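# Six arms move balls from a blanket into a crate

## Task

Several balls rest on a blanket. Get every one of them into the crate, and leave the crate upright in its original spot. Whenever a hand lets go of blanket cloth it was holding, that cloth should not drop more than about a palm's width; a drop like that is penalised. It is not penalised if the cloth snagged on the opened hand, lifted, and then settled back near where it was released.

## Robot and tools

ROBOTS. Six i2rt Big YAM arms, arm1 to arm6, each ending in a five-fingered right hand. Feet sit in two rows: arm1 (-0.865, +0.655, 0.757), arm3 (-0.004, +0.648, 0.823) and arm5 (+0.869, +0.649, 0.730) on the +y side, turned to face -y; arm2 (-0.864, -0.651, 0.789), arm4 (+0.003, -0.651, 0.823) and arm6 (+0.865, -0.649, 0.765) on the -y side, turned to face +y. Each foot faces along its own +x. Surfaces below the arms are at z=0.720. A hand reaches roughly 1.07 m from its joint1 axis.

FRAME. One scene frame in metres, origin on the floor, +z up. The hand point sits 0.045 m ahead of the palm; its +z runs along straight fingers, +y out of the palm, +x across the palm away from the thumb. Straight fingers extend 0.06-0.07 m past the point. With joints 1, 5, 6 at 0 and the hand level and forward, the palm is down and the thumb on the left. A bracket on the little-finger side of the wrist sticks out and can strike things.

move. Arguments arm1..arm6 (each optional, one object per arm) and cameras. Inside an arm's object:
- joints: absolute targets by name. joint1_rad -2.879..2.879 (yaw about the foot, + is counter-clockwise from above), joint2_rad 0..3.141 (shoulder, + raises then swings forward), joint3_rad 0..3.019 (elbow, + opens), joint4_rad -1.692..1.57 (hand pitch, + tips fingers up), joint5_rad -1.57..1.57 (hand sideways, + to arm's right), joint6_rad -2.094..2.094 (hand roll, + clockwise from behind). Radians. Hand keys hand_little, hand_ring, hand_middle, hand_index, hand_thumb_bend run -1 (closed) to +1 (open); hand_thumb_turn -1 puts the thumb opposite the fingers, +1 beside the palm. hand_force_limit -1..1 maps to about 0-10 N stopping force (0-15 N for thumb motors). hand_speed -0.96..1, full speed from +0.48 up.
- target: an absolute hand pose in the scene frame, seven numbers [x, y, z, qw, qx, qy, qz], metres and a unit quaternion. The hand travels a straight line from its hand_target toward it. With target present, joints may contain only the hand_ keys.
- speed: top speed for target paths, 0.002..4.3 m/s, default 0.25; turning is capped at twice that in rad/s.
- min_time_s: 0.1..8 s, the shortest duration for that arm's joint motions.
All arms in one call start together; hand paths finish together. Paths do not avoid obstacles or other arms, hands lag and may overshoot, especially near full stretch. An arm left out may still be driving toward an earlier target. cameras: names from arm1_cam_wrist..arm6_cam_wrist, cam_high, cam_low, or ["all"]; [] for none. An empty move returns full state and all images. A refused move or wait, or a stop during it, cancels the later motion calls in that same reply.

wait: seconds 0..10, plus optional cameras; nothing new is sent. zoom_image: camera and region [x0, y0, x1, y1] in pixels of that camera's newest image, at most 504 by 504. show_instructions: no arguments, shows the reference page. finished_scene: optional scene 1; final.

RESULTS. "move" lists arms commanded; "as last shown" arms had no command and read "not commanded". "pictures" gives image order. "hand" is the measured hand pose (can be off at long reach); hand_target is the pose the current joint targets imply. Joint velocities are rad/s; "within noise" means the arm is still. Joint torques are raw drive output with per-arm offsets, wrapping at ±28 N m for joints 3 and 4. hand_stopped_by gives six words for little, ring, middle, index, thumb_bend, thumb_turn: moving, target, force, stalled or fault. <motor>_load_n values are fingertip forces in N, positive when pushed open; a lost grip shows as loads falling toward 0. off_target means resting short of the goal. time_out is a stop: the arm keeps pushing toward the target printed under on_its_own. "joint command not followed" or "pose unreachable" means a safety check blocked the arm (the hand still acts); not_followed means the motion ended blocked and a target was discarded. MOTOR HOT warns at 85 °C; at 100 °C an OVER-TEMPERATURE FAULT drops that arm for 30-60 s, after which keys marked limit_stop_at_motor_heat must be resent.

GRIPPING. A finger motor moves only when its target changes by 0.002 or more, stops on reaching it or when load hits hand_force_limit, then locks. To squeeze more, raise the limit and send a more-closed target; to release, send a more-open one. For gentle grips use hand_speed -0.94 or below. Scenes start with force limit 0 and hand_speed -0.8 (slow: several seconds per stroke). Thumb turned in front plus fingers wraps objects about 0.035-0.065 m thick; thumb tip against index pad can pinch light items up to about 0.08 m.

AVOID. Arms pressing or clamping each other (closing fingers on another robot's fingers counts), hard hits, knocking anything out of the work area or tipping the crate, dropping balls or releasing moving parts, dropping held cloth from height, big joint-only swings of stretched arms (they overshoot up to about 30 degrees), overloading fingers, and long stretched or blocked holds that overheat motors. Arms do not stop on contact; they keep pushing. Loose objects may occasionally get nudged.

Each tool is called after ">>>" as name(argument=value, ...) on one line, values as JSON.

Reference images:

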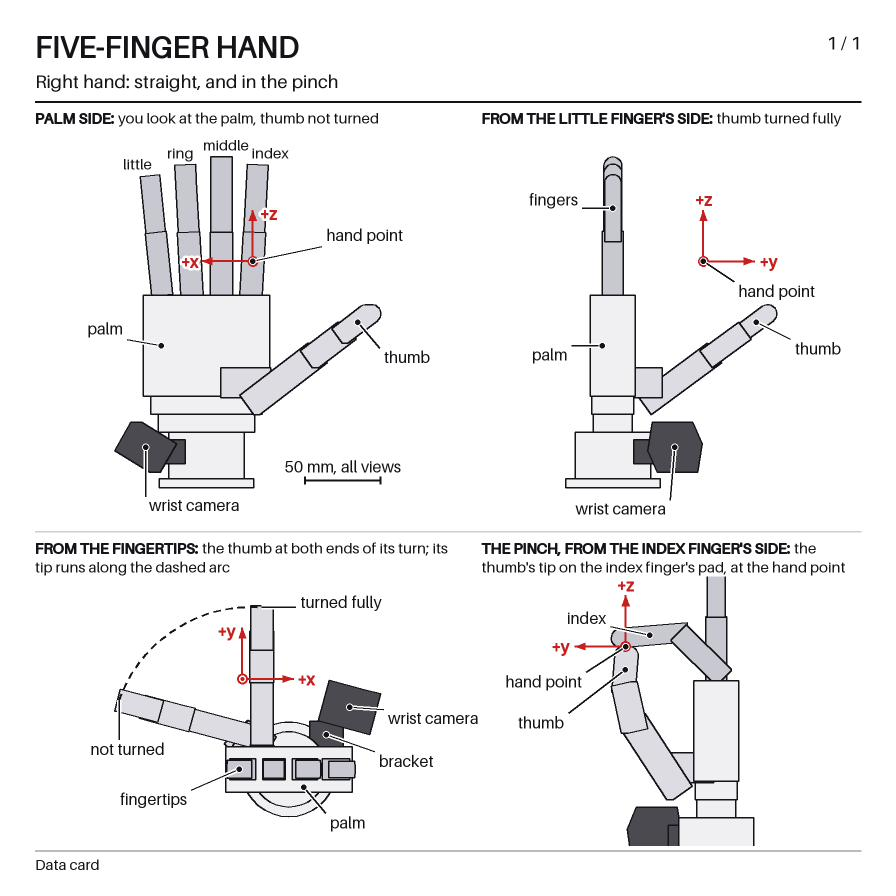

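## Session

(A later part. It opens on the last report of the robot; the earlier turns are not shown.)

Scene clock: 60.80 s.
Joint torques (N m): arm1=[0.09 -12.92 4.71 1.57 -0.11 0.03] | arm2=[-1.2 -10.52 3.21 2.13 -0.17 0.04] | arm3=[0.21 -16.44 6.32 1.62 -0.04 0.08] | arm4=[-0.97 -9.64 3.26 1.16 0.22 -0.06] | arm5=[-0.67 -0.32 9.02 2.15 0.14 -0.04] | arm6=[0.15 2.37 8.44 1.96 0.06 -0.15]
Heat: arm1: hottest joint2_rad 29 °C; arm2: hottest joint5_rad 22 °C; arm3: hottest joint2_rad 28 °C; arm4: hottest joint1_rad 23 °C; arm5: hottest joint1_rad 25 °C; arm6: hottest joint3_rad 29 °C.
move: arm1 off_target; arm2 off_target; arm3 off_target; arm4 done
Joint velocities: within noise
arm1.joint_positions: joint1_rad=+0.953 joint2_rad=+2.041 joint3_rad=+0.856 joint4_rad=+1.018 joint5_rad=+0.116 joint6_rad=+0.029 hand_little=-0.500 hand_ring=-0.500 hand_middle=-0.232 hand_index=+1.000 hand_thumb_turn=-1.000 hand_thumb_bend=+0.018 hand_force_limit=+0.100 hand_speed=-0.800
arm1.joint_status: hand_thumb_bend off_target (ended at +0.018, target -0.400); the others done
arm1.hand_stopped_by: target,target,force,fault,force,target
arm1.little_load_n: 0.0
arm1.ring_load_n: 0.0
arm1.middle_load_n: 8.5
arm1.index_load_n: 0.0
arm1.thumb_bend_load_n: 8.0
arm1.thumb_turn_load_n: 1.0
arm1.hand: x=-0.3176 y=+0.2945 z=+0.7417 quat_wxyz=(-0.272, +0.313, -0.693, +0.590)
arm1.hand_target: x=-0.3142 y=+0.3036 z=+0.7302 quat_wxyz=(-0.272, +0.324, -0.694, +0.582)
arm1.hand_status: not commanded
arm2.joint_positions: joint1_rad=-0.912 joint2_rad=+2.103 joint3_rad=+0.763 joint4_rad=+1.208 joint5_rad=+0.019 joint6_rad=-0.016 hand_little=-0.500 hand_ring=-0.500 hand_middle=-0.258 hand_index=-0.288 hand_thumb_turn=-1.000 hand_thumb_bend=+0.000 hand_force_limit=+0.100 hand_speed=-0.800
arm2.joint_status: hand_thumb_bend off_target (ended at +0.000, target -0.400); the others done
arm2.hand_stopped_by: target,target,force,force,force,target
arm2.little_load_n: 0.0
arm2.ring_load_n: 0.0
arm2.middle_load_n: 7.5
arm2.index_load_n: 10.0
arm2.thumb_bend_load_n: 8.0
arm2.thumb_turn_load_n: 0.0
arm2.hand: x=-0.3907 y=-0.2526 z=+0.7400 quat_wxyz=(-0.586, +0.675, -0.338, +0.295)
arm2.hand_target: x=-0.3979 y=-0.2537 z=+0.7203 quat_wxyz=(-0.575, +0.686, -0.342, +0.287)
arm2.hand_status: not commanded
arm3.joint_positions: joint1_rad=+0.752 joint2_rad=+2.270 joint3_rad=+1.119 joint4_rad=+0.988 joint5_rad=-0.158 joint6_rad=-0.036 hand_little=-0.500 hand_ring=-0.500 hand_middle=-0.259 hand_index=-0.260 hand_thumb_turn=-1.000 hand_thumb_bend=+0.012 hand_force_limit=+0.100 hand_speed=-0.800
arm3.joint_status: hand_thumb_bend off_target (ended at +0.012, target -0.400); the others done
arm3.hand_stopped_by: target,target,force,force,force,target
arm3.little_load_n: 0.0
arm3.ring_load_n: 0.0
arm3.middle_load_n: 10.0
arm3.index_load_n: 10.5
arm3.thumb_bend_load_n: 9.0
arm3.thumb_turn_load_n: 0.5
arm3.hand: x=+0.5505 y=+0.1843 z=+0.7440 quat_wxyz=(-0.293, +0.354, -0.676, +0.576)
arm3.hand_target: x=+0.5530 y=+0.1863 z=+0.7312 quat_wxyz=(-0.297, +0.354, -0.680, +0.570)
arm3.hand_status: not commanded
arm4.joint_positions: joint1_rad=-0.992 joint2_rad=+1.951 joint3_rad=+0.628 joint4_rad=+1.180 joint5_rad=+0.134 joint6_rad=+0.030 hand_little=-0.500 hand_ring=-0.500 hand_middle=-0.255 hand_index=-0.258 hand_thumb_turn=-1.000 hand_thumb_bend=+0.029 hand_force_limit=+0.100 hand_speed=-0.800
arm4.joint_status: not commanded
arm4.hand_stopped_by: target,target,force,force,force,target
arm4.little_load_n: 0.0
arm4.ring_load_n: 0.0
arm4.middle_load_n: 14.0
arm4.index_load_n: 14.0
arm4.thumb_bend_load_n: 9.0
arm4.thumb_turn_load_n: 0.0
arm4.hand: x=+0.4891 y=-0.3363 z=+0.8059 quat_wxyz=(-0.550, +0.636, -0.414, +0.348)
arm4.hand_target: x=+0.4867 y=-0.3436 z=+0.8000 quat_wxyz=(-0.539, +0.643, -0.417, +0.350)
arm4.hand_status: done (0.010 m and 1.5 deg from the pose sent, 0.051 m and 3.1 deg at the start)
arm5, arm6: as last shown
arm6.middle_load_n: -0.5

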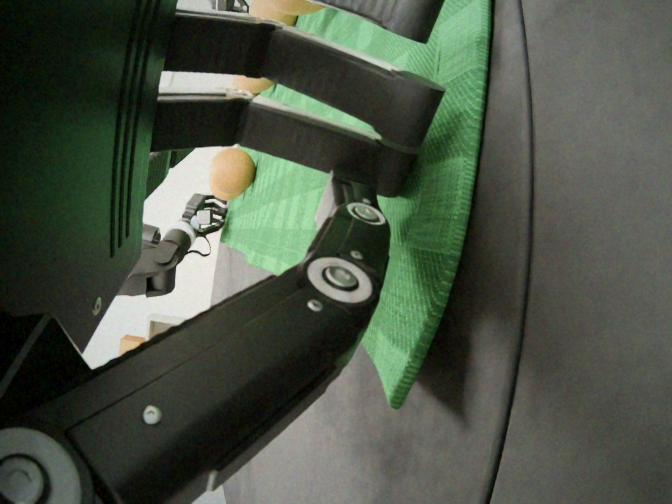

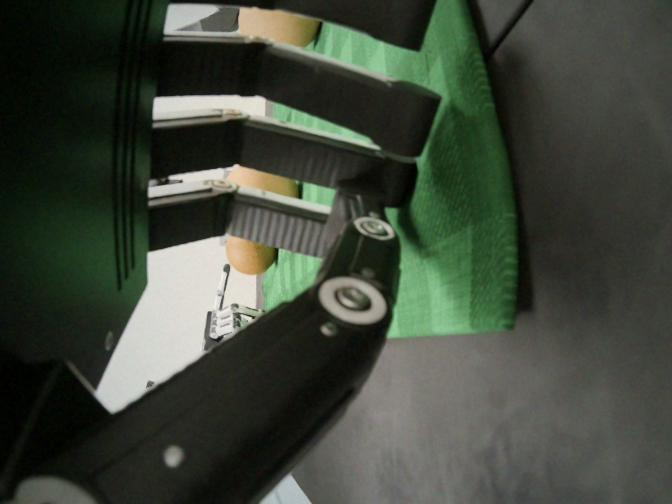

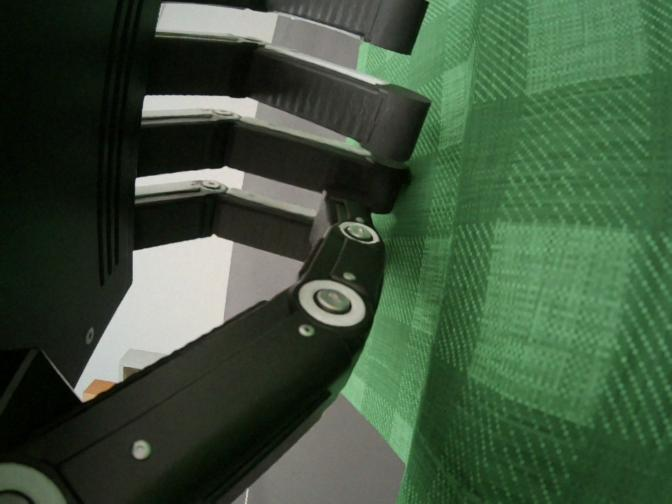

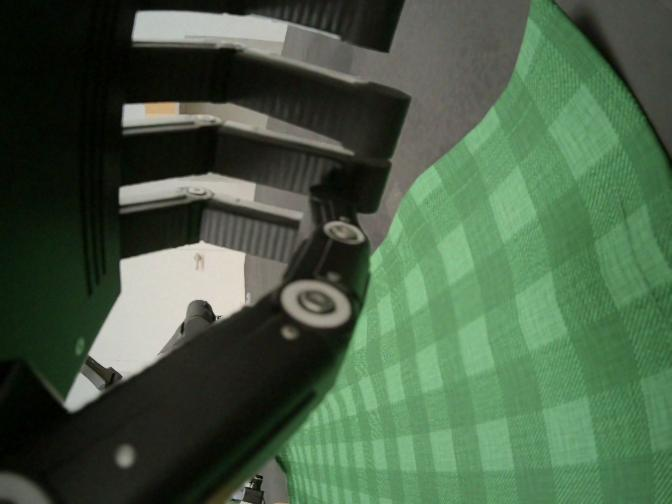

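>>> move(arm1={"target": [-0.314, 0.3035, 0.80, 0.2717, -0.3238, 0.6943, -0.5825], "speed": 0.1}, arm2={"target": [-0.3975, -0.2534, 0.79, 0.5752, -0.6856, 0.3418, -0.2868], "speed": 0.1}, arm3={"target": [0.5534, 0.1861, 0.80, 0.2968, -0.3537, 0.6795, -0.5701], "speed": 0.1}, cameras=["arm1_cam_wrist", "arm2_cam_wrist", "arm3_cam_wrist", "cam_high"])

Scene clock: 62.63 s.
Joint torques (N m): arm1=[-0.03 -15.5 5 1.43 -0.06 0.04] | arm2=[-1.03 -13.1 3.78 2.04 -0.09 0.05] | arm3=[0.38 -19.37 5.82 0.91 -0.04 0.07] | arm4=[-0.85 -10.52 3.34 1.11 0.24 -0.04] | arm5=[-0.09 -1.03 8.92 2.17 0.21 -0.01] | arm6=[0.15 2.37 8.46 1.98 0.06 -0.15]
Heat: arm1: hottest joint2_rad 29 °C; arm2: hottest joint5_rad 22 °C; arm3: hottest joint2_rad 28 °C; arm4: hottest joint1_rad 23 °C; arm5: hottest joint1_rad 25 °C; arm6: hottest joint3_rad 29 °C.
move: arm1 off_target; arm2 done; arm3 done
Joint velocities: within noise
arm1.joint_positions: joint1_rad=+0.953 joint2_rad=+1.893 joint3_rad=+0.856 joint4_rad=+0.842 joint5_rad=+0.115 joint6_rad=+0.029 hand_little=-0.500 hand_ring=-0.500 hand_middle=-0.232 hand_index=+1.000 hand_thumb_turn=-1.000 hand_thumb_bend=+0.018 hand_force_limit=+0.100 hand_speed=-0.800
arm1.joint_status: not commanded
arm1.hand_stopped_by: target,target,force,fault,force,target
arm1.little_load_n: 0.0
arm1.ring_load_n: 0.0
arm1.middle_load_n: 7.5
arm1.index_load_n: -0.5
arm1.thumb_bend_load_n: 8.0
arm1.thumb_turn_load_n: 1.0
arm1.hand: x=-0.3177 y=+0.2953 z=+0.7908 quat_wxyz=(-0.267, +0.318, -0.700, +0.580)
arm1.hand_target: x=-0.3140 y=+0.3033 z=+0.7998 quat_wxyz=(-0.272, +0.324, -0.694, +0.583)
arm1.hand_status: off_target (0.013 m and 1.1 deg from the pose sent, 0.059 m and 1.5 deg at the start)
arm2.joint_positions: joint1_rad=-0.912 joint2_rad=+1.926 joint3_rad=+0.736 joint4_rad=+1.027 joint5_rad=+0.020 joint6_rad=-0.016 hand_little=-0.500 hand_ring=-0.500 hand_middle=-0.258 hand_index=-0.288 hand_thumb_turn=-1.000 hand_thumb_bend=+0.000 hand_force_limit=+0.100 hand_speed=-0.800
arm2.joint_status: not commanded
arm2.hand_stopped_by: target,target,force,force,force,target
arm2.little_load_n: 0.0
arm2.ring_load_n: 0.0
arm2.middle_load_n: 7.5
arm2.index_load_n: 10.0
arm2.thumb_bend_load_n: 8.5
arm2.thumb_turn_load_n: 0.0
arm2.hand: x=-0.3933 y=-0.2554 z=+0.7883 quat_wxyz=(-0.575, +0.684, -0.342, +0.290)
arm2.hand_target: x=-0.3975 y=-0.2534 z=+0.7900 quat_wxyz=(-0.575, +0.686, -0.342, +0.287)
arm2.hand_status: done (0.005 m and 0.4 deg from the pose sent, 0.051 m and 2.1 deg at the start)
arm3.joint_positions: joint1_rad=+0.752 joint2_rad=+2.142 joint3_rad=+1.096 joint4_rad=+0.875 joint5_rad=-0.158 joint6_rad=-0.036 hand_little=-0.500 hand_ring=-0.500 hand_middle=-0.259 hand_index=-0.260 hand_thumb_turn=-1.000 hand_thumb_bend=+0.012 hand_force_limit=+0.100 hand_speed=-0.800
arm3.joint_status: not commanded
arm3.hand_stopped_by: target,target,force,force,force,target
arm3.little_load_n: 0.0
arm3.ring_load_n: 0.0
arm3.middle_load_n: 9.5
arm3.index_load_n: 10.5
arm3.thumb_bend_load_n: 9.0
arm3.thumb_turn_load_n: 0.0
arm3.hand: x=+0.5516 y=+0.1833 z=+0.7958 quat_wxyz=(-0.293, +0.355, -0.679, +0.573)
arm3.hand_target: x=+0.5533 y=+0.1861 z=+0.7999 quat_wxyz=(-0.297, +0.354, -0.680, +0.570)
arm3.hand_status: done (0.005 m and 0.6 deg from the pose sent, 0.056 m and 0.8 deg at the start)
arm4, arm5, arm6: as last shown
arm6.middle_load_n: 0.0

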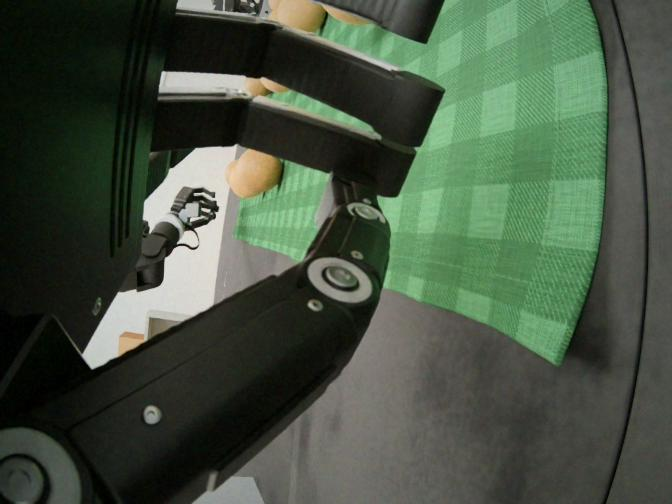

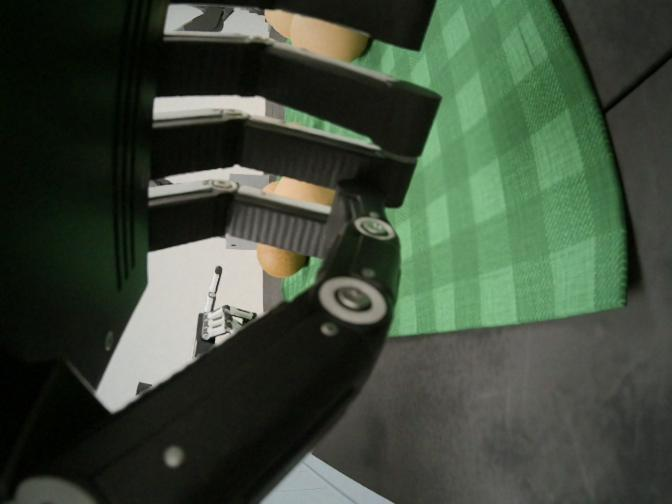

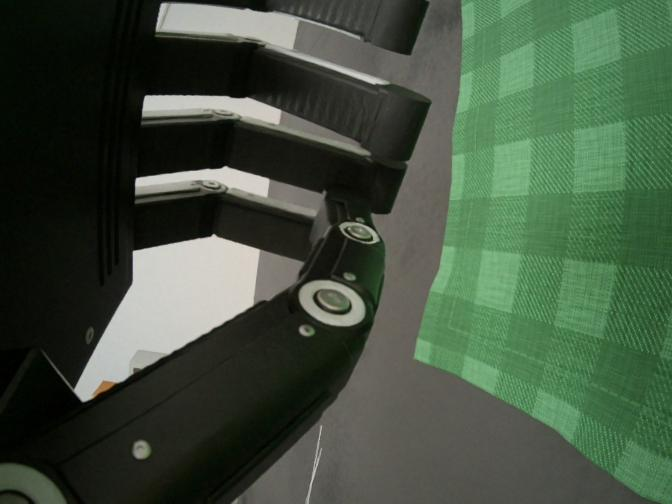

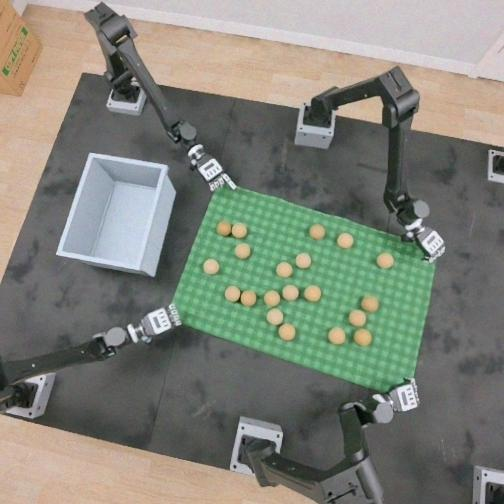

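>>> move(arm1={"target": [-0.309, 0.3325, 0.775, 0.2717, -0.3238, 0.6943, -0.5825], "speed": 0.1, "joints": {"hand_speed": 0, "hand_thumb_bend": 0.18, "hand_middle": 0.15, "hand_ring": 0.15, "hand_little": 0.15}}, arm2={"target": [-0.3975, -0.2534, 0.765, 0.5752, -0.6856, 0.3418, -0.2868], "speed": 0.1, "joints": {"hand_speed": 0, "hand_thumb_bend": 0.18, "hand_index": 0.15, "hand_middle": 0.15, "hand_ring": 0.15, "hand_little": 0.15}}, arm3={"target": [0.527, 0.201, 0.775, 0.2968, -0.3537, 0.6795, -0.5701], "speed": 0.1, "joints": {"hand_speed": 0, "hand_thumb_bend": 0.18, "hand_index": 0.15, "hand_middle": 0.15, "hand_ring": 0.15, "hand_little": 0.15}}, arm4={"target": [0.463, -0.354, 0.765, 0.539, -0.6425, 0.4172, -0.3501], "speed": 0.1, "joints": {"hand_speed": 0, "hand_thumb_bend": 0.18, "hand_index": 0.15, "hand_middle": 0.15, "hand_ring": 0.15, "hand_little": 0.15}})

>>> move(arm1={"target": [-0.309, 0.3325, 0.70, 0.2717, -0.3238, 0.6943, -0.5825], "speed": 0.06}, arm2={"target": [-0.3975, -0.2534, 0.69, 0.5752, -0.6856, 0.3418, -0.2868], "speed": 0.06}, arm3={"target": [0.527, 0.201, 0.70, 0.2968, -0.3537, 0.6795, -0.5701], "speed": 0.06}, arm4={"target": [0.463, -0.354, 0.70, 0.539, -0.6425, 0.4172, -0.3501], "speed": 0.06}, cameras=["arm1_cam_wrist", "arm2_cam_wrist", "arm3_cam_wrist", "arm4_cam_wrist"])

Scene clock: 67.33 s.
Joint torques (N m): arm1=[-0.44 -13.04 4.75 2.32 0.09 0.14] | arm2=[-1.14 -11.58 3.96 2.95 -0.13 0.04] | arm3=[-1.55 -15.74 5.22 2.19 -0.07 0.04] | arm4=[-0.09 -7.88 2.61 2.41 0.26 0.01] | arm5=[-0.79 -0.79 8.88 2.02 0.14 -0.02] | arm6=[0.15 2.37 8.44 1.96 0.07 -0.15]
Heat: arm1: hottest joint2_rad 29 °C; arm2: hottest joint5_rad 22 °C; arm3: hottest joint2_rad 28 °C; arm4: hottest joint1_rad 23 °C; arm5: hottest joint1_rad 25 °C; arm6: hottest joint3_rad 30 °C.
move: arm1 done; arm2 done; arm3 done; arm4 done
Joint velocities: within noise
arm1.joint_positions: joint1_rad=+1.015 joint2_rad=+1.913 joint3_rad=+0.821 joint4_rad=+0.901 joint5_rad=+0.170 joint6_rad=+0.029 hand_little=+0.150 hand_ring=+0.150 hand_middle=+0.150 hand_index=+1.000 hand_thumb_turn=-1.000 hand_thumb_bend=+0.180 hand_force_limit=+0.100 hand_speed=+0.000
arm1.joint_status: all done
arm1.hand_stopped_by: target,target,target,fault,target,target
arm1.little_load_n: 0.0
arm1.ring_load_n: 0.0
arm1.middle_load_n: 0.0
arm1.index_load_n: 0.0
arm1.thumb_bend_load_n: 0.0
arm1.thumb_turn_load_n: 0.0
arm1.hand: x=-0.3113 y=+0.3266 z=+0.7770 quat_wxyz=(-0.267, +0.324, -0.696, +0.582)
arm1.hand_target: x=-0.3090 y=+0.3325 z=+0.7750 quat_wxyz=(-0.272, +0.324, -0.694, +0.582)
arm1.hand_status: done (0.007 m and 0.6 deg from the pose sent, 0.041 m and 1.1 deg at the start)
arm2.joint_positions: joint1_rad=-0.912 joint2_rad=+1.983 joint3_rad=+0.736 joint4_rad=+1.072 joint5_rad=+0.020 joint6_rad=-0.016 hand_little=+0.150 hand_ring=+0.150 hand_middle=+0.150 hand_index=+0.150 hand_thumb_turn=-1.000 hand_thumb_bend=+0.180 hand_force_limit=+0.100 hand_speed=+0.000
arm2.joint_status: all done
arm2.hand_stopped_by: target,target,target,target,target,target
arm2.little_load_n: 0.0
arm2.ring_load_n: 0.0
arm2.middle_load_n: -0.5
arm2.index_load_n: 0.0
arm2.thumb_bend_load_n: 0.0
arm2.thumb_turn_load_n: 0.0
arm2.hand: x=-0.3961 y=-0.2571 z=+0.7663 quat_wxyz=(-0.571, +0.688, -0.344, +0.288)
arm2.hand_target: x=-0.3976 y=-0.2534 z=+0.7650 quat_wxyz=(-0.575, +0.686, -0.342, +0.287)
arm2.hand_status: done (0.004 m and 0.6 deg from the pose sent, 0.024 m and 0.4 deg at the start)
arm3.joint_positions: joint1_rad=+0.750 joint2_rad=+2.143 joint3_rad=+1.015 joint4_rad=+0.953 joint5_rad=-0.172 joint6_rad=-0.036 hand_little=+0.150 hand_ring=+0.150 hand_middle=+0.150 hand_index=+0.150 hand_thumb_turn=-1.000 hand_thumb_bend=+0.180 hand_force_limit=+0.100 hand_speed=+0.000
arm3.joint_status: all done
arm3.hand_stopped_by: target,target,target,target,target,target
arm3.little_load_n: 0.0
arm3.ring_load_n: 0.0
arm3.middle_load_n: 0.0
arm3.index_load_n: 0.0
arm3.thumb_bend_load_n: 0.0
arm3.thumb_turn_load_n: 0.0
arm3.hand: x=+0.5319 y=+0.2040 z=+0.7807 quat_wxyz=(-0.296, +0.358, -0.678, +0.569)
arm3.hand_target: x=+0.5269 y=+0.2011 z=+0.7749 quat_wxyz=(-0.297, +0.354, -0.680, +0.570)
arm3.hand_status: done (0.008 m and 0.6 deg from the pose sent, 0.037 m and 0.6 deg at the start)
arm4.joint_positions: joint1_rad=-0.992 joint2_rad=+2.041 joint3_rad=+0.574 joint4_rad=+1.307 joint5_rad=+0.143 joint6_rad=+0.030 hand_little=+0.150 hand_ring=+0.150 hand_middle=+0.150 hand_index=+0.150 hand_thumb_turn=-1.000 hand_thumb_bend=+0.180 hand_force_limit=+0.100 hand_speed=+0.000
arm4.joint_status: all done
arm4.hand_stopped_by: target,target,target,target,target,target
arm4.little_load_n: 0.0
arm4.ring_load_n: 0.0
arm4.middle_load_n: 0.0
arm4.index_load_n: 0.0
arm4.thumb_bend_load_n: 0.0
arm4.thumb_turn_load_n: 0.0
arm4.hand: x=+0.4665 y=-0.3525 z=+0.7722 quat_wxyz=(-0.542, +0.640, -0.419, +0.348)
arm4.hand_target: x=+0.4629 y=-0.3542 z=+0.7650 quat_wxyz=(-0.539, +0.643, -0.417, +0.350)
arm4.hand_status: done (0.008 m and 0.6 deg from the pose sent, 0.052 m and 1.5 deg at the start)
arm5, arm6: as last shown
pictures: none

Scene clock: 69.20 s.
Joint torques (N m): arm1=[-0.26 -10.17 4.77 0.85 0.06 0.12] | arm2=[-1.38 -9.05 2.95 1.36 -0.23 0.02] | arm3=[-0.73 -13.1 5.2 0.77 0 -0.05] | arm4=[-0.26 -6.42 1.76 0.73 0.17 -0.01] | arm5=[0.03 -0.97 8.81 1.99 0.21 0] | arm6=[0.15 2.37 8.47 1.96 0.06 -0.15]
Heat: arm1: hottest joint2_rad 29 °C; arm2: hottest joint5_rad 22 °C; arm3: hottest joint2_rad 28 °C; arm4: hottest joint1_rad 23 °C; arm5: hottest joint1_rad 25 °C; arm6: hottest joint3_rad 30 °C.
move: arm1 off_target; arm2 off_target; arm3 off_target; arm4 off_target
Joint velocities: within noise
arm1.joint_positions: joint1_rad=+1.015 joint2_rad=+2.081 joint3_rad=+0.828 joint4_rad=+1.127 joint5_rad=+0.171 joint6_rad=+0.031 hand_little=+0.150 hand_ring=+0.150 hand_middle=+0.150 hand_index=+1.000 hand_thumb_turn=-1.000 hand_thumb_bend=+0.179 hand_force_limit=+0.100 hand_speed=+0.000
arm1.joint_status: not commanded
arm1.hand_stopped_by: target,target,target,fault,target,target
arm1.little_load_n: 0.0
arm1.ring_load_n: 0.0
arm1.middle_load_n: 1.0
arm1.index_load_n: -0.5
arm1.thumb_bend_load_n: -2.5
arm1.thumb_turn_load_n: -0.5
arm1.hand: x=-0.3085 y=+0.3246 z=+0.7333 quat_wxyz=(-0.281, +0.311, -0.679, +0.602)
arm1.hand_target: x=-0.3108 y=+0.3333 z=+0.7010 quat_wxyz=(-0.271, +0.324, -0.694, +0.583)
arm1.hand_status: off_target (0.034 m and 3.4 deg from the pose sent, 0.077 m and 0.6 deg at the start)
arm2.joint_positions: joint1_rad=-0.912 joint2_rad=+2.168 joint3_rad=+0.783 joint4_rad=+1.298 joint5_rad=+0.019 joint6_rad=-0.014 hand_little=+0.150 hand_ring=+0.150 hand_middle=+0.150 hand_index=+0.150 hand_thumb_turn=-1.000 hand_thumb_bend=+0.180 hand_force_limit=+0.100 hand_speed=+0.000
arm2.joint_status: not commanded
arm2.hand_stopped_by: target,target,target,target,target,target
arm2.little_load_n: 0.0
arm2.ring_load_n: 0.0
arm2.middle_load_n: 1.5
arm2.index_load_n: 0.0
arm2.thumb_bend_load_n: -1.5
arm2.thumb_turn_load_n: 0.0
arm2.hand: x=-0.3867 y=-0.2489 z=+0.7310 quat_wxyz=(-0.601, +0.661, -0.332, +0.302)
arm2.hand_target: x=-0.3994 y=-0.2550 z=+0.6918 quat_wxyz=(-0.575, +0.686, -0.342, +0.287)
arm2.hand_status: off_target (0.043 m and 4.6 deg from the pose sent, 0.076 m and 0.6 deg at the start)
arm3.joint_positions: joint1_rad=+0.749 joint2_rad=+2.294 joint3_rad=+1.054 joint4_rad=+1.123 joint5_rad=-0.173 joint6_rad=-0.035 hand_little=+0.150 hand_ring=+0.150 hand_middle=+0.150 hand_index=+0.150 hand_thumb_turn=-1.000 hand_thumb_bend=+0.180 hand_force_limit=+0.100 hand_speed=+0.000
arm3.joint_status: not commanded
arm3.hand_stopped_by: target,target,target,target,target,target
arm3.little_load_n: 0.0
arm3.ring_load_n: 0.0
arm3.middle_load_n: 0.0
arm3.index_load_n: 0.0
arm3.thumb_bend_load_n: -0.5
arm3.thumb_turn_load_n: 0.0
arm3.hand: x=+0.5355 y=+0.2000 z=+0.7364 quat_wxyz=(-0.303, +0.352, -0.660, +0.590)
arm3.hand_target: x=+0.5256 y=+0.2025 z=+0.7013 quat_wxyz=(-0.297, +0.354, -0.680, +0.570)
arm3.hand_status: off_target (0.037 m and 3.3 deg from the pose sent, 0.081 m and 0.6 deg at the start)
arm4.joint_positions: joint1_rad=-0.992 joint2_rad=+2.235 joint3_rad=+0.631 joint4_rad=+1.529 joint5_rad=+0.143 joint6_rad=+0.030 hand_little=+0.150 hand_ring=+0.150 hand_middle=+0.150 hand_index=+0.150 hand_thumb_turn=-1.000 hand_thumb_bend=+0.179 hand_force_limit=+0.100 hand_speed=+0.000
arm4.joint_status: not commanded
arm4.hand_stopped_by: target,target,target,target,target,target
arm4.little_load_n: 0.0
arm4.ring_load_n: 0.0
arm4.middle_load_n: 0.0
arm4.index_load_n: 0.0
arm4.thumb_bend_load_n: -2.5
arm4.thumb_turn_load_n: 0.0
arm4.hand: x=+0.4747 y=-0.3472 z=+0.7422 quat_wxyz=(-0.571, +0.614, -0.407, +0.362)
arm4.hand_target: x=+0.4609 y=-0.3555 z=+0.7023 quat_wxyz=(-0.539, +0.643, -0.417, +0.350)
arm4.hand_status: off_target (0.044 m and 5.2 deg from the pose sent, 0.072 m and 0.6 deg at the start)
arm5, arm6: as last shown

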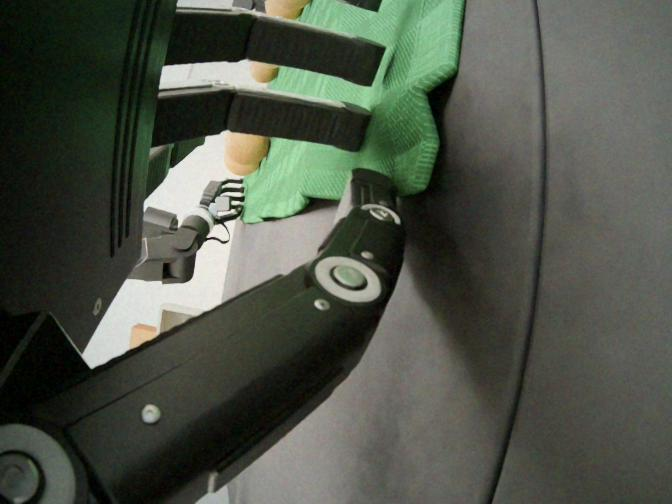

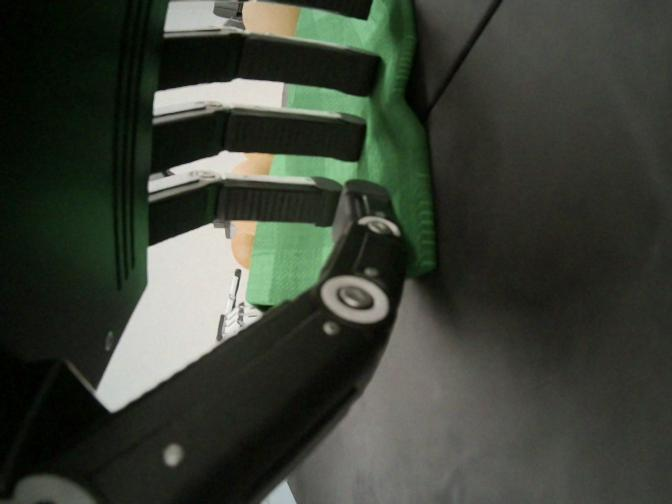

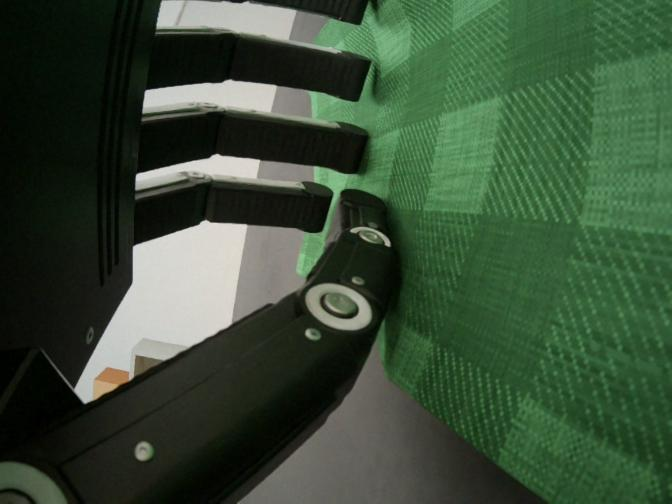

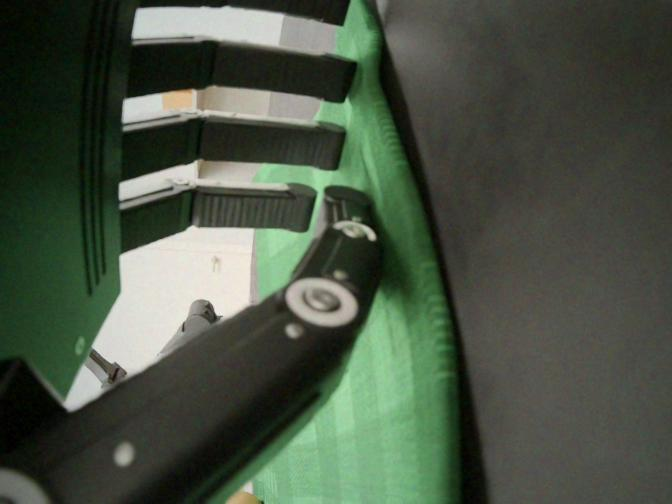

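>>> move(arm1={"joints": {"hand_speed": -0.7, "hand_force_limit": 0.2, "hand_middle": -0.5, "hand_ring": -0.5, "hand_little": -0.5}}, arm2={"joints": {"hand_speed": -0.7, "hand_force_limit": 0.2, "hand_index": -0.5, "hand_middle": -0.5, "hand_ring": -0.5, "hand_little": -0.5}}, arm3={"joints": {"hand_speed": -0.7, "hand_force_limit": 0.2, "hand_index": -0.5, "hand_middle": -0.5, "hand_ring": -0.5, "hand_little": -0.5}}, arm4={"joints": {"hand_speed": -0.7, "hand_force_limit": 0.2, "hand_index": -0.5, "hand_middle": -0.5, "hand_ring": -0.5, "hand_little": -0.5}}, cameras=["arm1_cam_wrist", "arm2_cam_wrist", "arm3_cam_wrist", "arm4_cam_wrist"])

Scene clock: 71.00 s.
Joint torques (N m): arm1=[-0.32 -10.58 3.77 0.84 0.05 0.1] | arm2=[-1.38 -9.29 1.81 1.1 -0.23 0.03] | arm3=[-1.26 -13.68 4.18 0.85 0.05 0.01] | arm4=[-0.09 -5.83 0.43 0.66 0.18 0.04] | arm5=[-0.56 -1.08 8.92 1.95 0.16 -0.08] | arm6=[0.15 2.37 8.46 1.96 0.06 -0.15]
Heat: arm1: hottest joint2_rad 29 °C; arm2: hottest joint5_rad 22 °C; arm3: hottest joint2_rad 28 °C; arm4: hottest joint1_rad 23 °C; arm5: hottest joint1_rad 25 °C; arm6: hottest joint3_rad 30 °C.
move: arm1 off_target; arm2 off_target; arm3 off_target; arm4 off_target
Joint velocities: within noise
arm1.joint_positions: joint1_rad=+1.015 joint2_rad=+2.084 joint3_rad=+0.843 joint4_rad=+1.128 joint5_rad=+0.171 joint6_rad=+0.032 hand_little=-0.500 hand_ring=-0.317 hand_middle=-0.040 hand_index=+1.000 hand_thumb_turn=-1.000 hand_thumb_bend=+0.180 hand_force_limit=+0.200 hand_speed=-0.700
arm1.joint_status: hand_ring off_target (ended at -0.317, target -0.500); hand_middle off_target (ended at -0.040, target -0.500); the others done
arm1.hand_stopped_by: target,force,force,fault,target,target
arm1.little_load_n: 0.0
arm1.ring_load_n: 3.5
arm1.middle_load_n: 0.0
arm1.index_load_n: 0.0
arm1.thumb_bend_load_n: 0.0
arm1.thumb_turn_load_n: 0.0
arm1.hand: x=-0.3029 y=+0.3214 z=+0.7380 quat_wxyz=(-0.284, +0.308, -0.676, +0.607)
arm1.hand_target: x=-0.3107 y=+0.3333 z=+0.7012 quat_wxyz=(-0.272, +0.324, -0.694, +0.583)
arm1.hand_status: not commanded
arm2.joint_positions: joint1_rad=-0.912 joint2_rad=+2.169 joint3_rad=+0.800 joint4_rad=+1.303 joint5_rad=+0.019 joint6_rad=-0.014 hand_little=-0.500 hand_ring=-0.261 hand_middle=-0.095 hand_index=-0.206 hand_thumb_turn=-1.000 hand_thumb_bend=+0.180 hand_force_limit=+0.200 hand_speed=-0.700
arm2.joint_status: hand_ring off_target (ended at -0.261, target -0.500); hand_middle off_target (ended at -0.095, target -0.500); hand_index off_target (ended at -0.206, target -0.500); the others done
arm2.hand_stopped_by: target,force,force,force,target,target
arm2.little_load_n: 0.5
arm2.ring_load_n: 6.0
arm2.middle_load_n: 0.0
arm2.index_load_n: 6.0
arm2.thumb_bend_load_n: -0.5
arm2.thumb_turn_load_n: 1.0
arm2.hand: x=-0.3803 y=-0.2440 z=+0.7374 quat_wxyz=(-0.608, +0.655, -0.329, +0.306)
arm2.hand_target: x=-0.3994 y=-0.2550 z=+0.6919 quat_wxyz=(-0.575, +0.686, -0.342, +0.287)
arm2.hand_status: not commanded
arm3.joint_positions: joint1_rad=+0.749 joint2_rad=+2.297 joint3_rad=+1.071 joint4_rad=+1.124 joint5_rad=-0.174 joint6_rad=-0.034 hand_little=-0.500 hand_ring=-0.500 hand_middle=-0.260 hand_index=-0.287 hand_thumb_turn=-1.000 hand_thumb_bend=+0.180 hand_force_limit=+0.200 hand_speed=-0.700
arm3.joint_status: hand_middle off_target (ended at -0.260, target -0.500); hand_index off_target (ended at -0.287, target -0.500); the others done
arm3.hand_stopped_by: target,target,force,force,target,target
arm3.little_load_n: 0.0
arm3.ring_load_n: 0.0
arm3.middle_load_n: 6.0
arm3.index_load_n: 7.5
arm3.thumb_bend_load_n: 0.5
arm3.thumb_turn_load_n: 0.0
arm3.hand: x=+0.5406 y=+0.1954 z=+0.7411 quat_wxyz=(-0.306, +0.351, -0.655, +0.595)
arm3.hand_target: x=+0.5257 y=+0.2025 z=+0.7014 quat_wxyz=(-0.297, +0.354, -0.679, +0.570)
arm3.hand_status: not commanded
arm4.joint_positions: joint1_rad=-0.992 joint2_rad=+2.238 joint3_rad=+0.652 joint4_rad=+1.529 joint5_rad=+0.144 joint6_rad=+0.030 hand_little=-0.500 hand_ring=-0.500 hand_middle=-0.258 hand_index=-0.286 hand_thumb_turn=-1.000 hand_thumb_bend=+0.180 hand_force_limit=+0.200 hand_speed=-0.700
arm4.joint_status: hand_middle off_target (ended at -0.258, target -0.500); hand_index off_target (ended at -0.286, target -0.500); the others done
arm4.hand_stopped_by: target,target,force,force,target,target
arm4.little_load_n: 0.0
arm4.ring_load_n: 0.0
arm4.middle_load_n: 9.0
arm4.index_load_n: 10.0
arm4.thumb_bend_load_n: 1.5
arm4.thumb_turn_load_n: 0.0
arm4.hand: x=+0.4825 y=-0.3426 z=+0.7456 quat_wxyz=(-0.577, +0.608, -0.405, +0.365)
arm4.hand_target: x=+0.4608 y=-0.3556 z=+0.7022 quat_wxyz=(-0.539, +0.643, -0.417, +0.350)
arm4.hand_status: not commanded
arm5, arm6: as last shown

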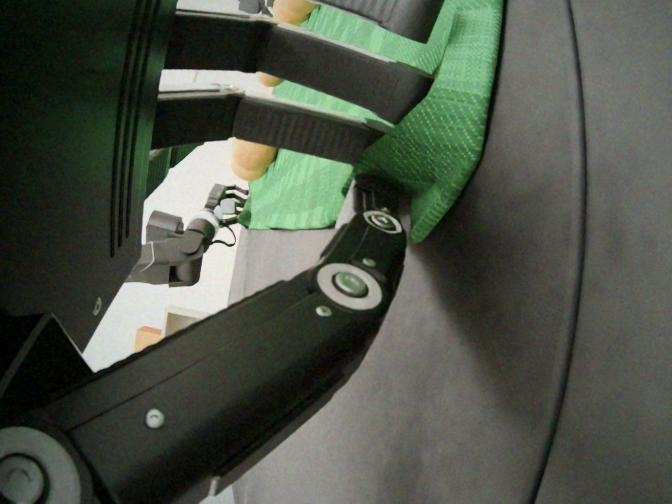

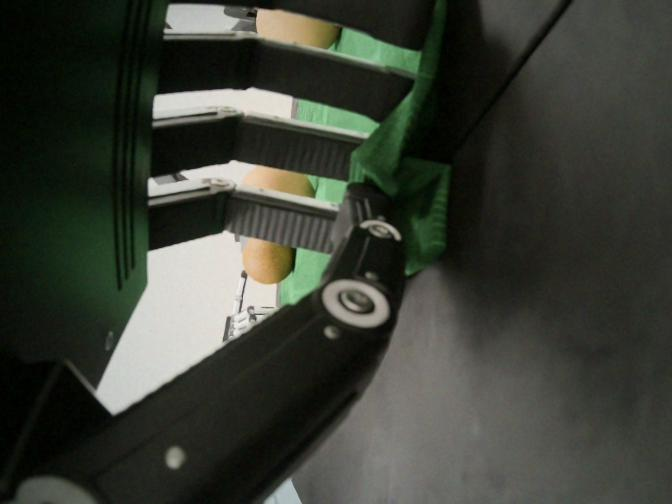

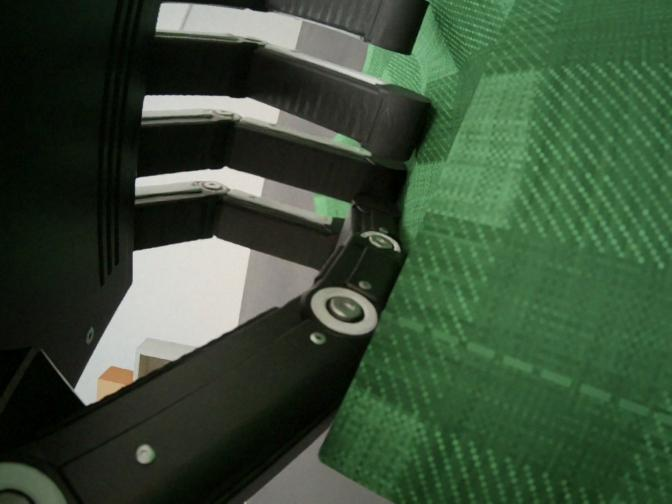

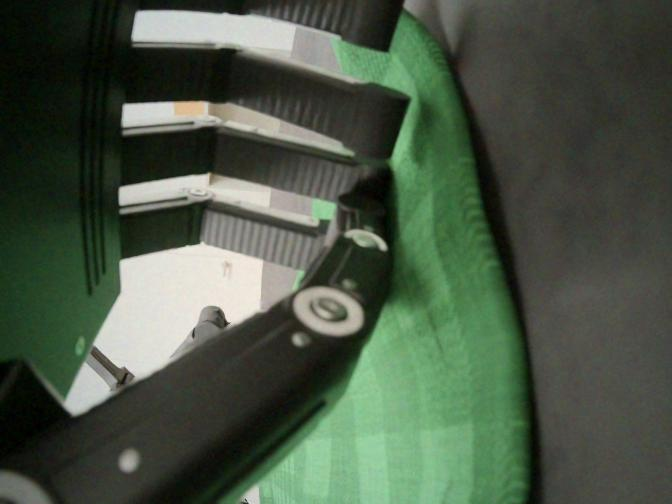

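>>> move(arm1={"joints": {"hand_speed": -0.75, "hand_force_limit": 0.3, "hand_thumb_bend": -0.6}}, arm2={"joints": {"hand_speed": -0.75, "hand_force_limit": 0.3, "hand_thumb_bend": -0.6}}, arm3={"joints": {"hand_speed": -0.75, "hand_force_limit": 0.3, "hand_thumb_bend": -0.6}}, arm4={"joints": {"hand_speed": -0.75, "hand_force_limit": 0.3, "hand_thumb_bend": -0.6}}, cameras=["arm1_cam_wrist", "arm2_cam_wrist"])

Scene clock: 74.03 s.
Joint torques (N m): arm1=[-0.38 -10.7 3.75 0.83 0.03 0.11] | arm2=[-1.44 -9.17 1.83 1.14 -0.23 0.02] | arm3=[-0.73 -13.39 4.22 1.01 0.03 0] | arm4=[-0.32 -6.36 0.36 0.53 0.15 0.01] | arm5=[-0.32 -0.67 8.96 2.19 0.13 -0.02] | arm6=[0.21 2.43 8.44 1.98 0.07 -0.15]
Heat: arm1: hottest joint2_rad 29 °C; arm2: hottest joint5_rad 22 °C; arm3: hottest joint2_rad 28 °C; arm4: hottest joint1_rad 23 °C; arm5: hottest joint1_rad 25 °C; arm6: hottest joint3_rad 30 °C.
move: arm1 done; arm2 done; arm3 off_target; arm4 off_target
Joint velocities: within noise
arm1.joint_positions: joint1_rad=+1.015 joint2_rad=+2.084 joint3_rad=+0.843 joint4_rad=+1.128 joint5_rad=+0.171 joint6_rad=+0.032 hand_little=-0.500 hand_ring=-0.317 hand_middle=-0.040 hand_index=+1.000 hand_thumb_turn=-1.000 hand_thumb_bend=-0.600 hand_force_limit=+0.300 hand_speed=-0.750
arm1.joint_status: all done
arm1.hand_stopped_by: target,force,force,fault,target,target
arm1.little_load_n: 0.0
arm1.ring_load_n: 0.0
arm1.middle_load_n: 1.5
arm1.index_load_n: 0.0
arm1.thumb_bend_load_n: 0.0
arm1.thumb_turn_load_n: 0.0
arm1.hand: x=-0.3029 y=+0.3213 z=+0.7380 quat_wxyz=(-0.284, +0.308, -0.676, +0.607)
arm1.hand_target: x=-0.3107 y=+0.3333 z=+0.7012 quat_wxyz=(-0.272, +0.324, -0.694, +0.583)
arm1.hand_status: not commanded
arm2.joint_positions: joint1_rad=-0.912 joint2_rad=+2.169 joint3_rad=+0.800 joint4_rad=+1.303 joint5_rad=+0.019 joint6_rad=-0.014 hand_little=-0.500 hand_ring=-0.262 hand_middle=-0.095 hand_index=-0.206 hand_thumb_turn=-1.000 hand_thumb_bend=-0.599 hand_force_limit=+0.300 hand_speed=-0.750
arm2.joint_status: all done
arm2.hand_stopped_by: target,force,force,force,target,target
arm2.little_load_n: 0.0
arm2.ring_load_n: 0.0
arm2.middle_load_n: 0.0
arm2.index_load_n: 0.0
arm2.thumb_bend_load_n: 1.0
arm2.thumb_turn_load_n: 0.0
arm2.hand: x=-0.3803 y=-0.2440 z=+0.7374 quat_wxyz=(-0.608, +0.655, -0.329, +0.306)
arm2.hand_target: x=-0.3994 y=-0.2550 z=+0.6919 quat_wxyz=(-0.575, +0.686, -0.342, +0.287)
arm2.hand_status: not commanded
arm3.joint_positions: joint1_rad=+0.749 joint2_rad=+2.297 joint3_rad=+1.071 joint4_rad=+1.124 joint5_rad=-0.174 joint6_rad=-0.034 hand_little=-0.500 hand_ring=-0.500 hand_middle=-0.260 hand_index=-0.287 hand_thumb_turn=-1.000 hand_thumb_bend=+0.131 hand_force_limit=+0.300 hand_speed=-0.750
arm3.joint_status: hand_thumb_bend off_target (ended at +0.131, target -0.600); the others done
arm3.hand_stopped_by: target,target,force,force,force,target
arm3.little_load_n: 0.0
arm3.ring_load_n: 0.0
arm3.middle_load_n: 7.0
arm3.index_load_n: 8.0
arm3.thumb_bend_load_n: 10.5
arm3.thumb_turn_load_n: 0.5
arm3.hand: x=+0.5406 y=+0.1954 z=+0.7411 quat_wxyz=(-0.306, +0.351, -0.655, +0.595)
arm3.hand_target: x=+0.5257 y=+0.2025 z=+0.7014 quat_wxyz=(-0.297, +0.354, -0.679, +0.570)
arm3.hand_status: not commanded
arm4.joint_positions: joint1_rad=-0.992 joint2_rad=+2.238 joint3_rad=+0.652 joint4_rad=+1.529 joint5_rad=+0.144 joint6_rad=+0.030 hand_little=-0.500 hand_ring=-0.500 hand_middle=-0.258 hand_index=-0.286 hand_thumb_turn=-1.000 hand_thumb_bend=+0.153 hand_force_limit=+0.300 hand_speed=-0.750
arm4.joint_status: hand_thumb_bend off_target (ended at +0.153, target -0.600); the others done
arm4.hand_stopped_by: target,target,force,force,force,target
arm4.little_load_n: 0.0
arm4.ring_load_n: 0.0
arm4.middle_load_n: 10.0
arm4.index_load_n: 11.0
arm4.thumb_bend_load_n: 10.5
arm4.thumb_turn_load_n: 0.0
arm4.hand: x=+0.4825 y=-0.3426 z=+0.7456 quat_wxyz=(-0.577, +0.608, -0.405, +0.365)
arm4.hand_target: x=+0.4608 y=-0.3556 z=+0.7022 quat_wxyz=(-0.539, +0.643, -0.417, +0.350)
arm4.hand_status: not commanded
arm5.joint_positions: joint1_rad=+0.604 joint2_rad=+0.644 joint3_rad=+1.399 joint4_rad=-1.284 joint5_rad=+0.224 joint6_rad=-1.133 hand_little=+1.000 hand_ring=+1.000 hand_middle=+1.000 hand_index=+1.000 hand_thumb_turn=+1.000 hand_thumb_bend=+1.000 hand_force_limit=+0.000 hand_speed=-0.800
arm5.joint_status: not commanded
arm5.hand_stopped_by: target,target,target,target,target,target
arm5.little_load_n: 0.0
arm5.ring_load_n: -0.5
arm5.middle_load_n: 0.0
arm5.index_load_n: 0.0
arm5.thumb_bend_load_n: 0.0
arm5.thumb_turn_load_n: 0.0
arm5.hand: x=+0.9361 y=+0.4097 z=+1.2275 quat_wxyz=(+0.230, +0.622, -0.602, +0.444)
arm5.hand_target: x=+0.9359 y=+0.4103 z=+1.2387 quat_wxyz=(+0.233, +0.616, -0.599, +0.456)
arm5.hand_status: not commanded
arm6.joint_positions: joint1_rad=-0.520 joint2_rad=+0.632 joint3_rad=+1.396 joint4_rad=-1.150 joint5_rad=-0.089 joint6_rad=-1.255 hand_little=+1.000 hand_ring=+1.000 hand_middle=+1.000 hand_index=+1.000 hand_thumb_turn=+1.000 hand_thumb_bend=+1.000 hand_force_limit=+0.000 hand_speed=-0.800
arm6.joint_status: not commanded
arm6.hand_stopped_by: target,target,target,target,target,target
arm6.little_load_n: 0.0
arm6.ring_load_n: 0.0
arm6.middle_load_n: 0.0
arm6.index_load_n: 0.0
arm6.thumb_bend_load_n: 0.0
arm6.thumb_turn_load_n: 0.0
arm6.hand: x=+1.0202 y=-0.4301 z=+1.2913 quat_wxyz=(-0.383, +0.762, +0.327, +0.406)
arm6.hand_target: x=+1.0195 y=-0.4313 z=+1.3032 quat_wxyz=(-0.389, +0.755, +0.325, +0.415)
arm6.hand_status: not commanded

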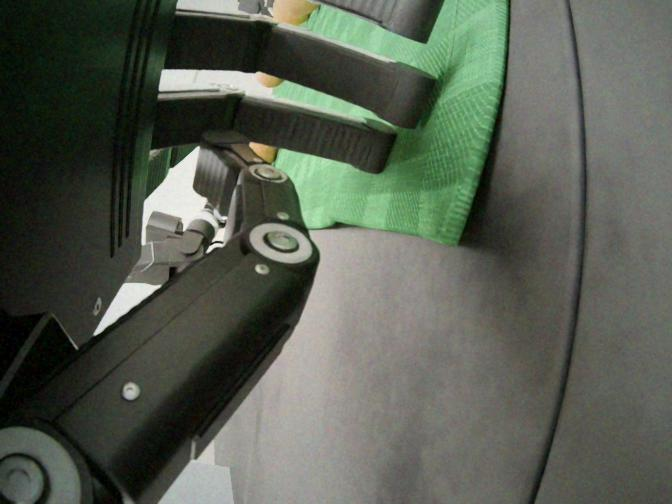

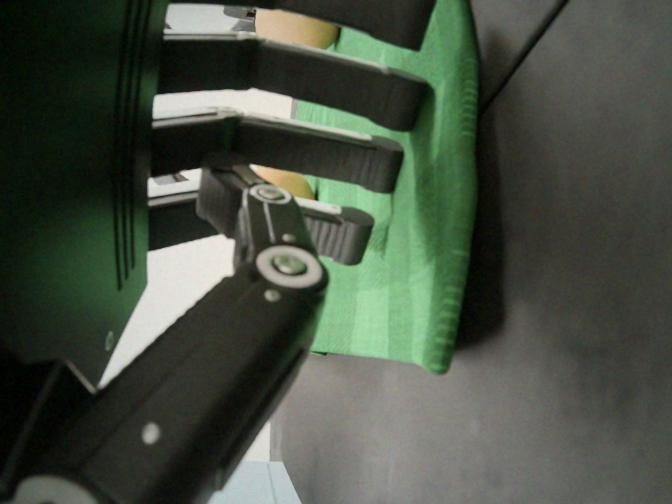

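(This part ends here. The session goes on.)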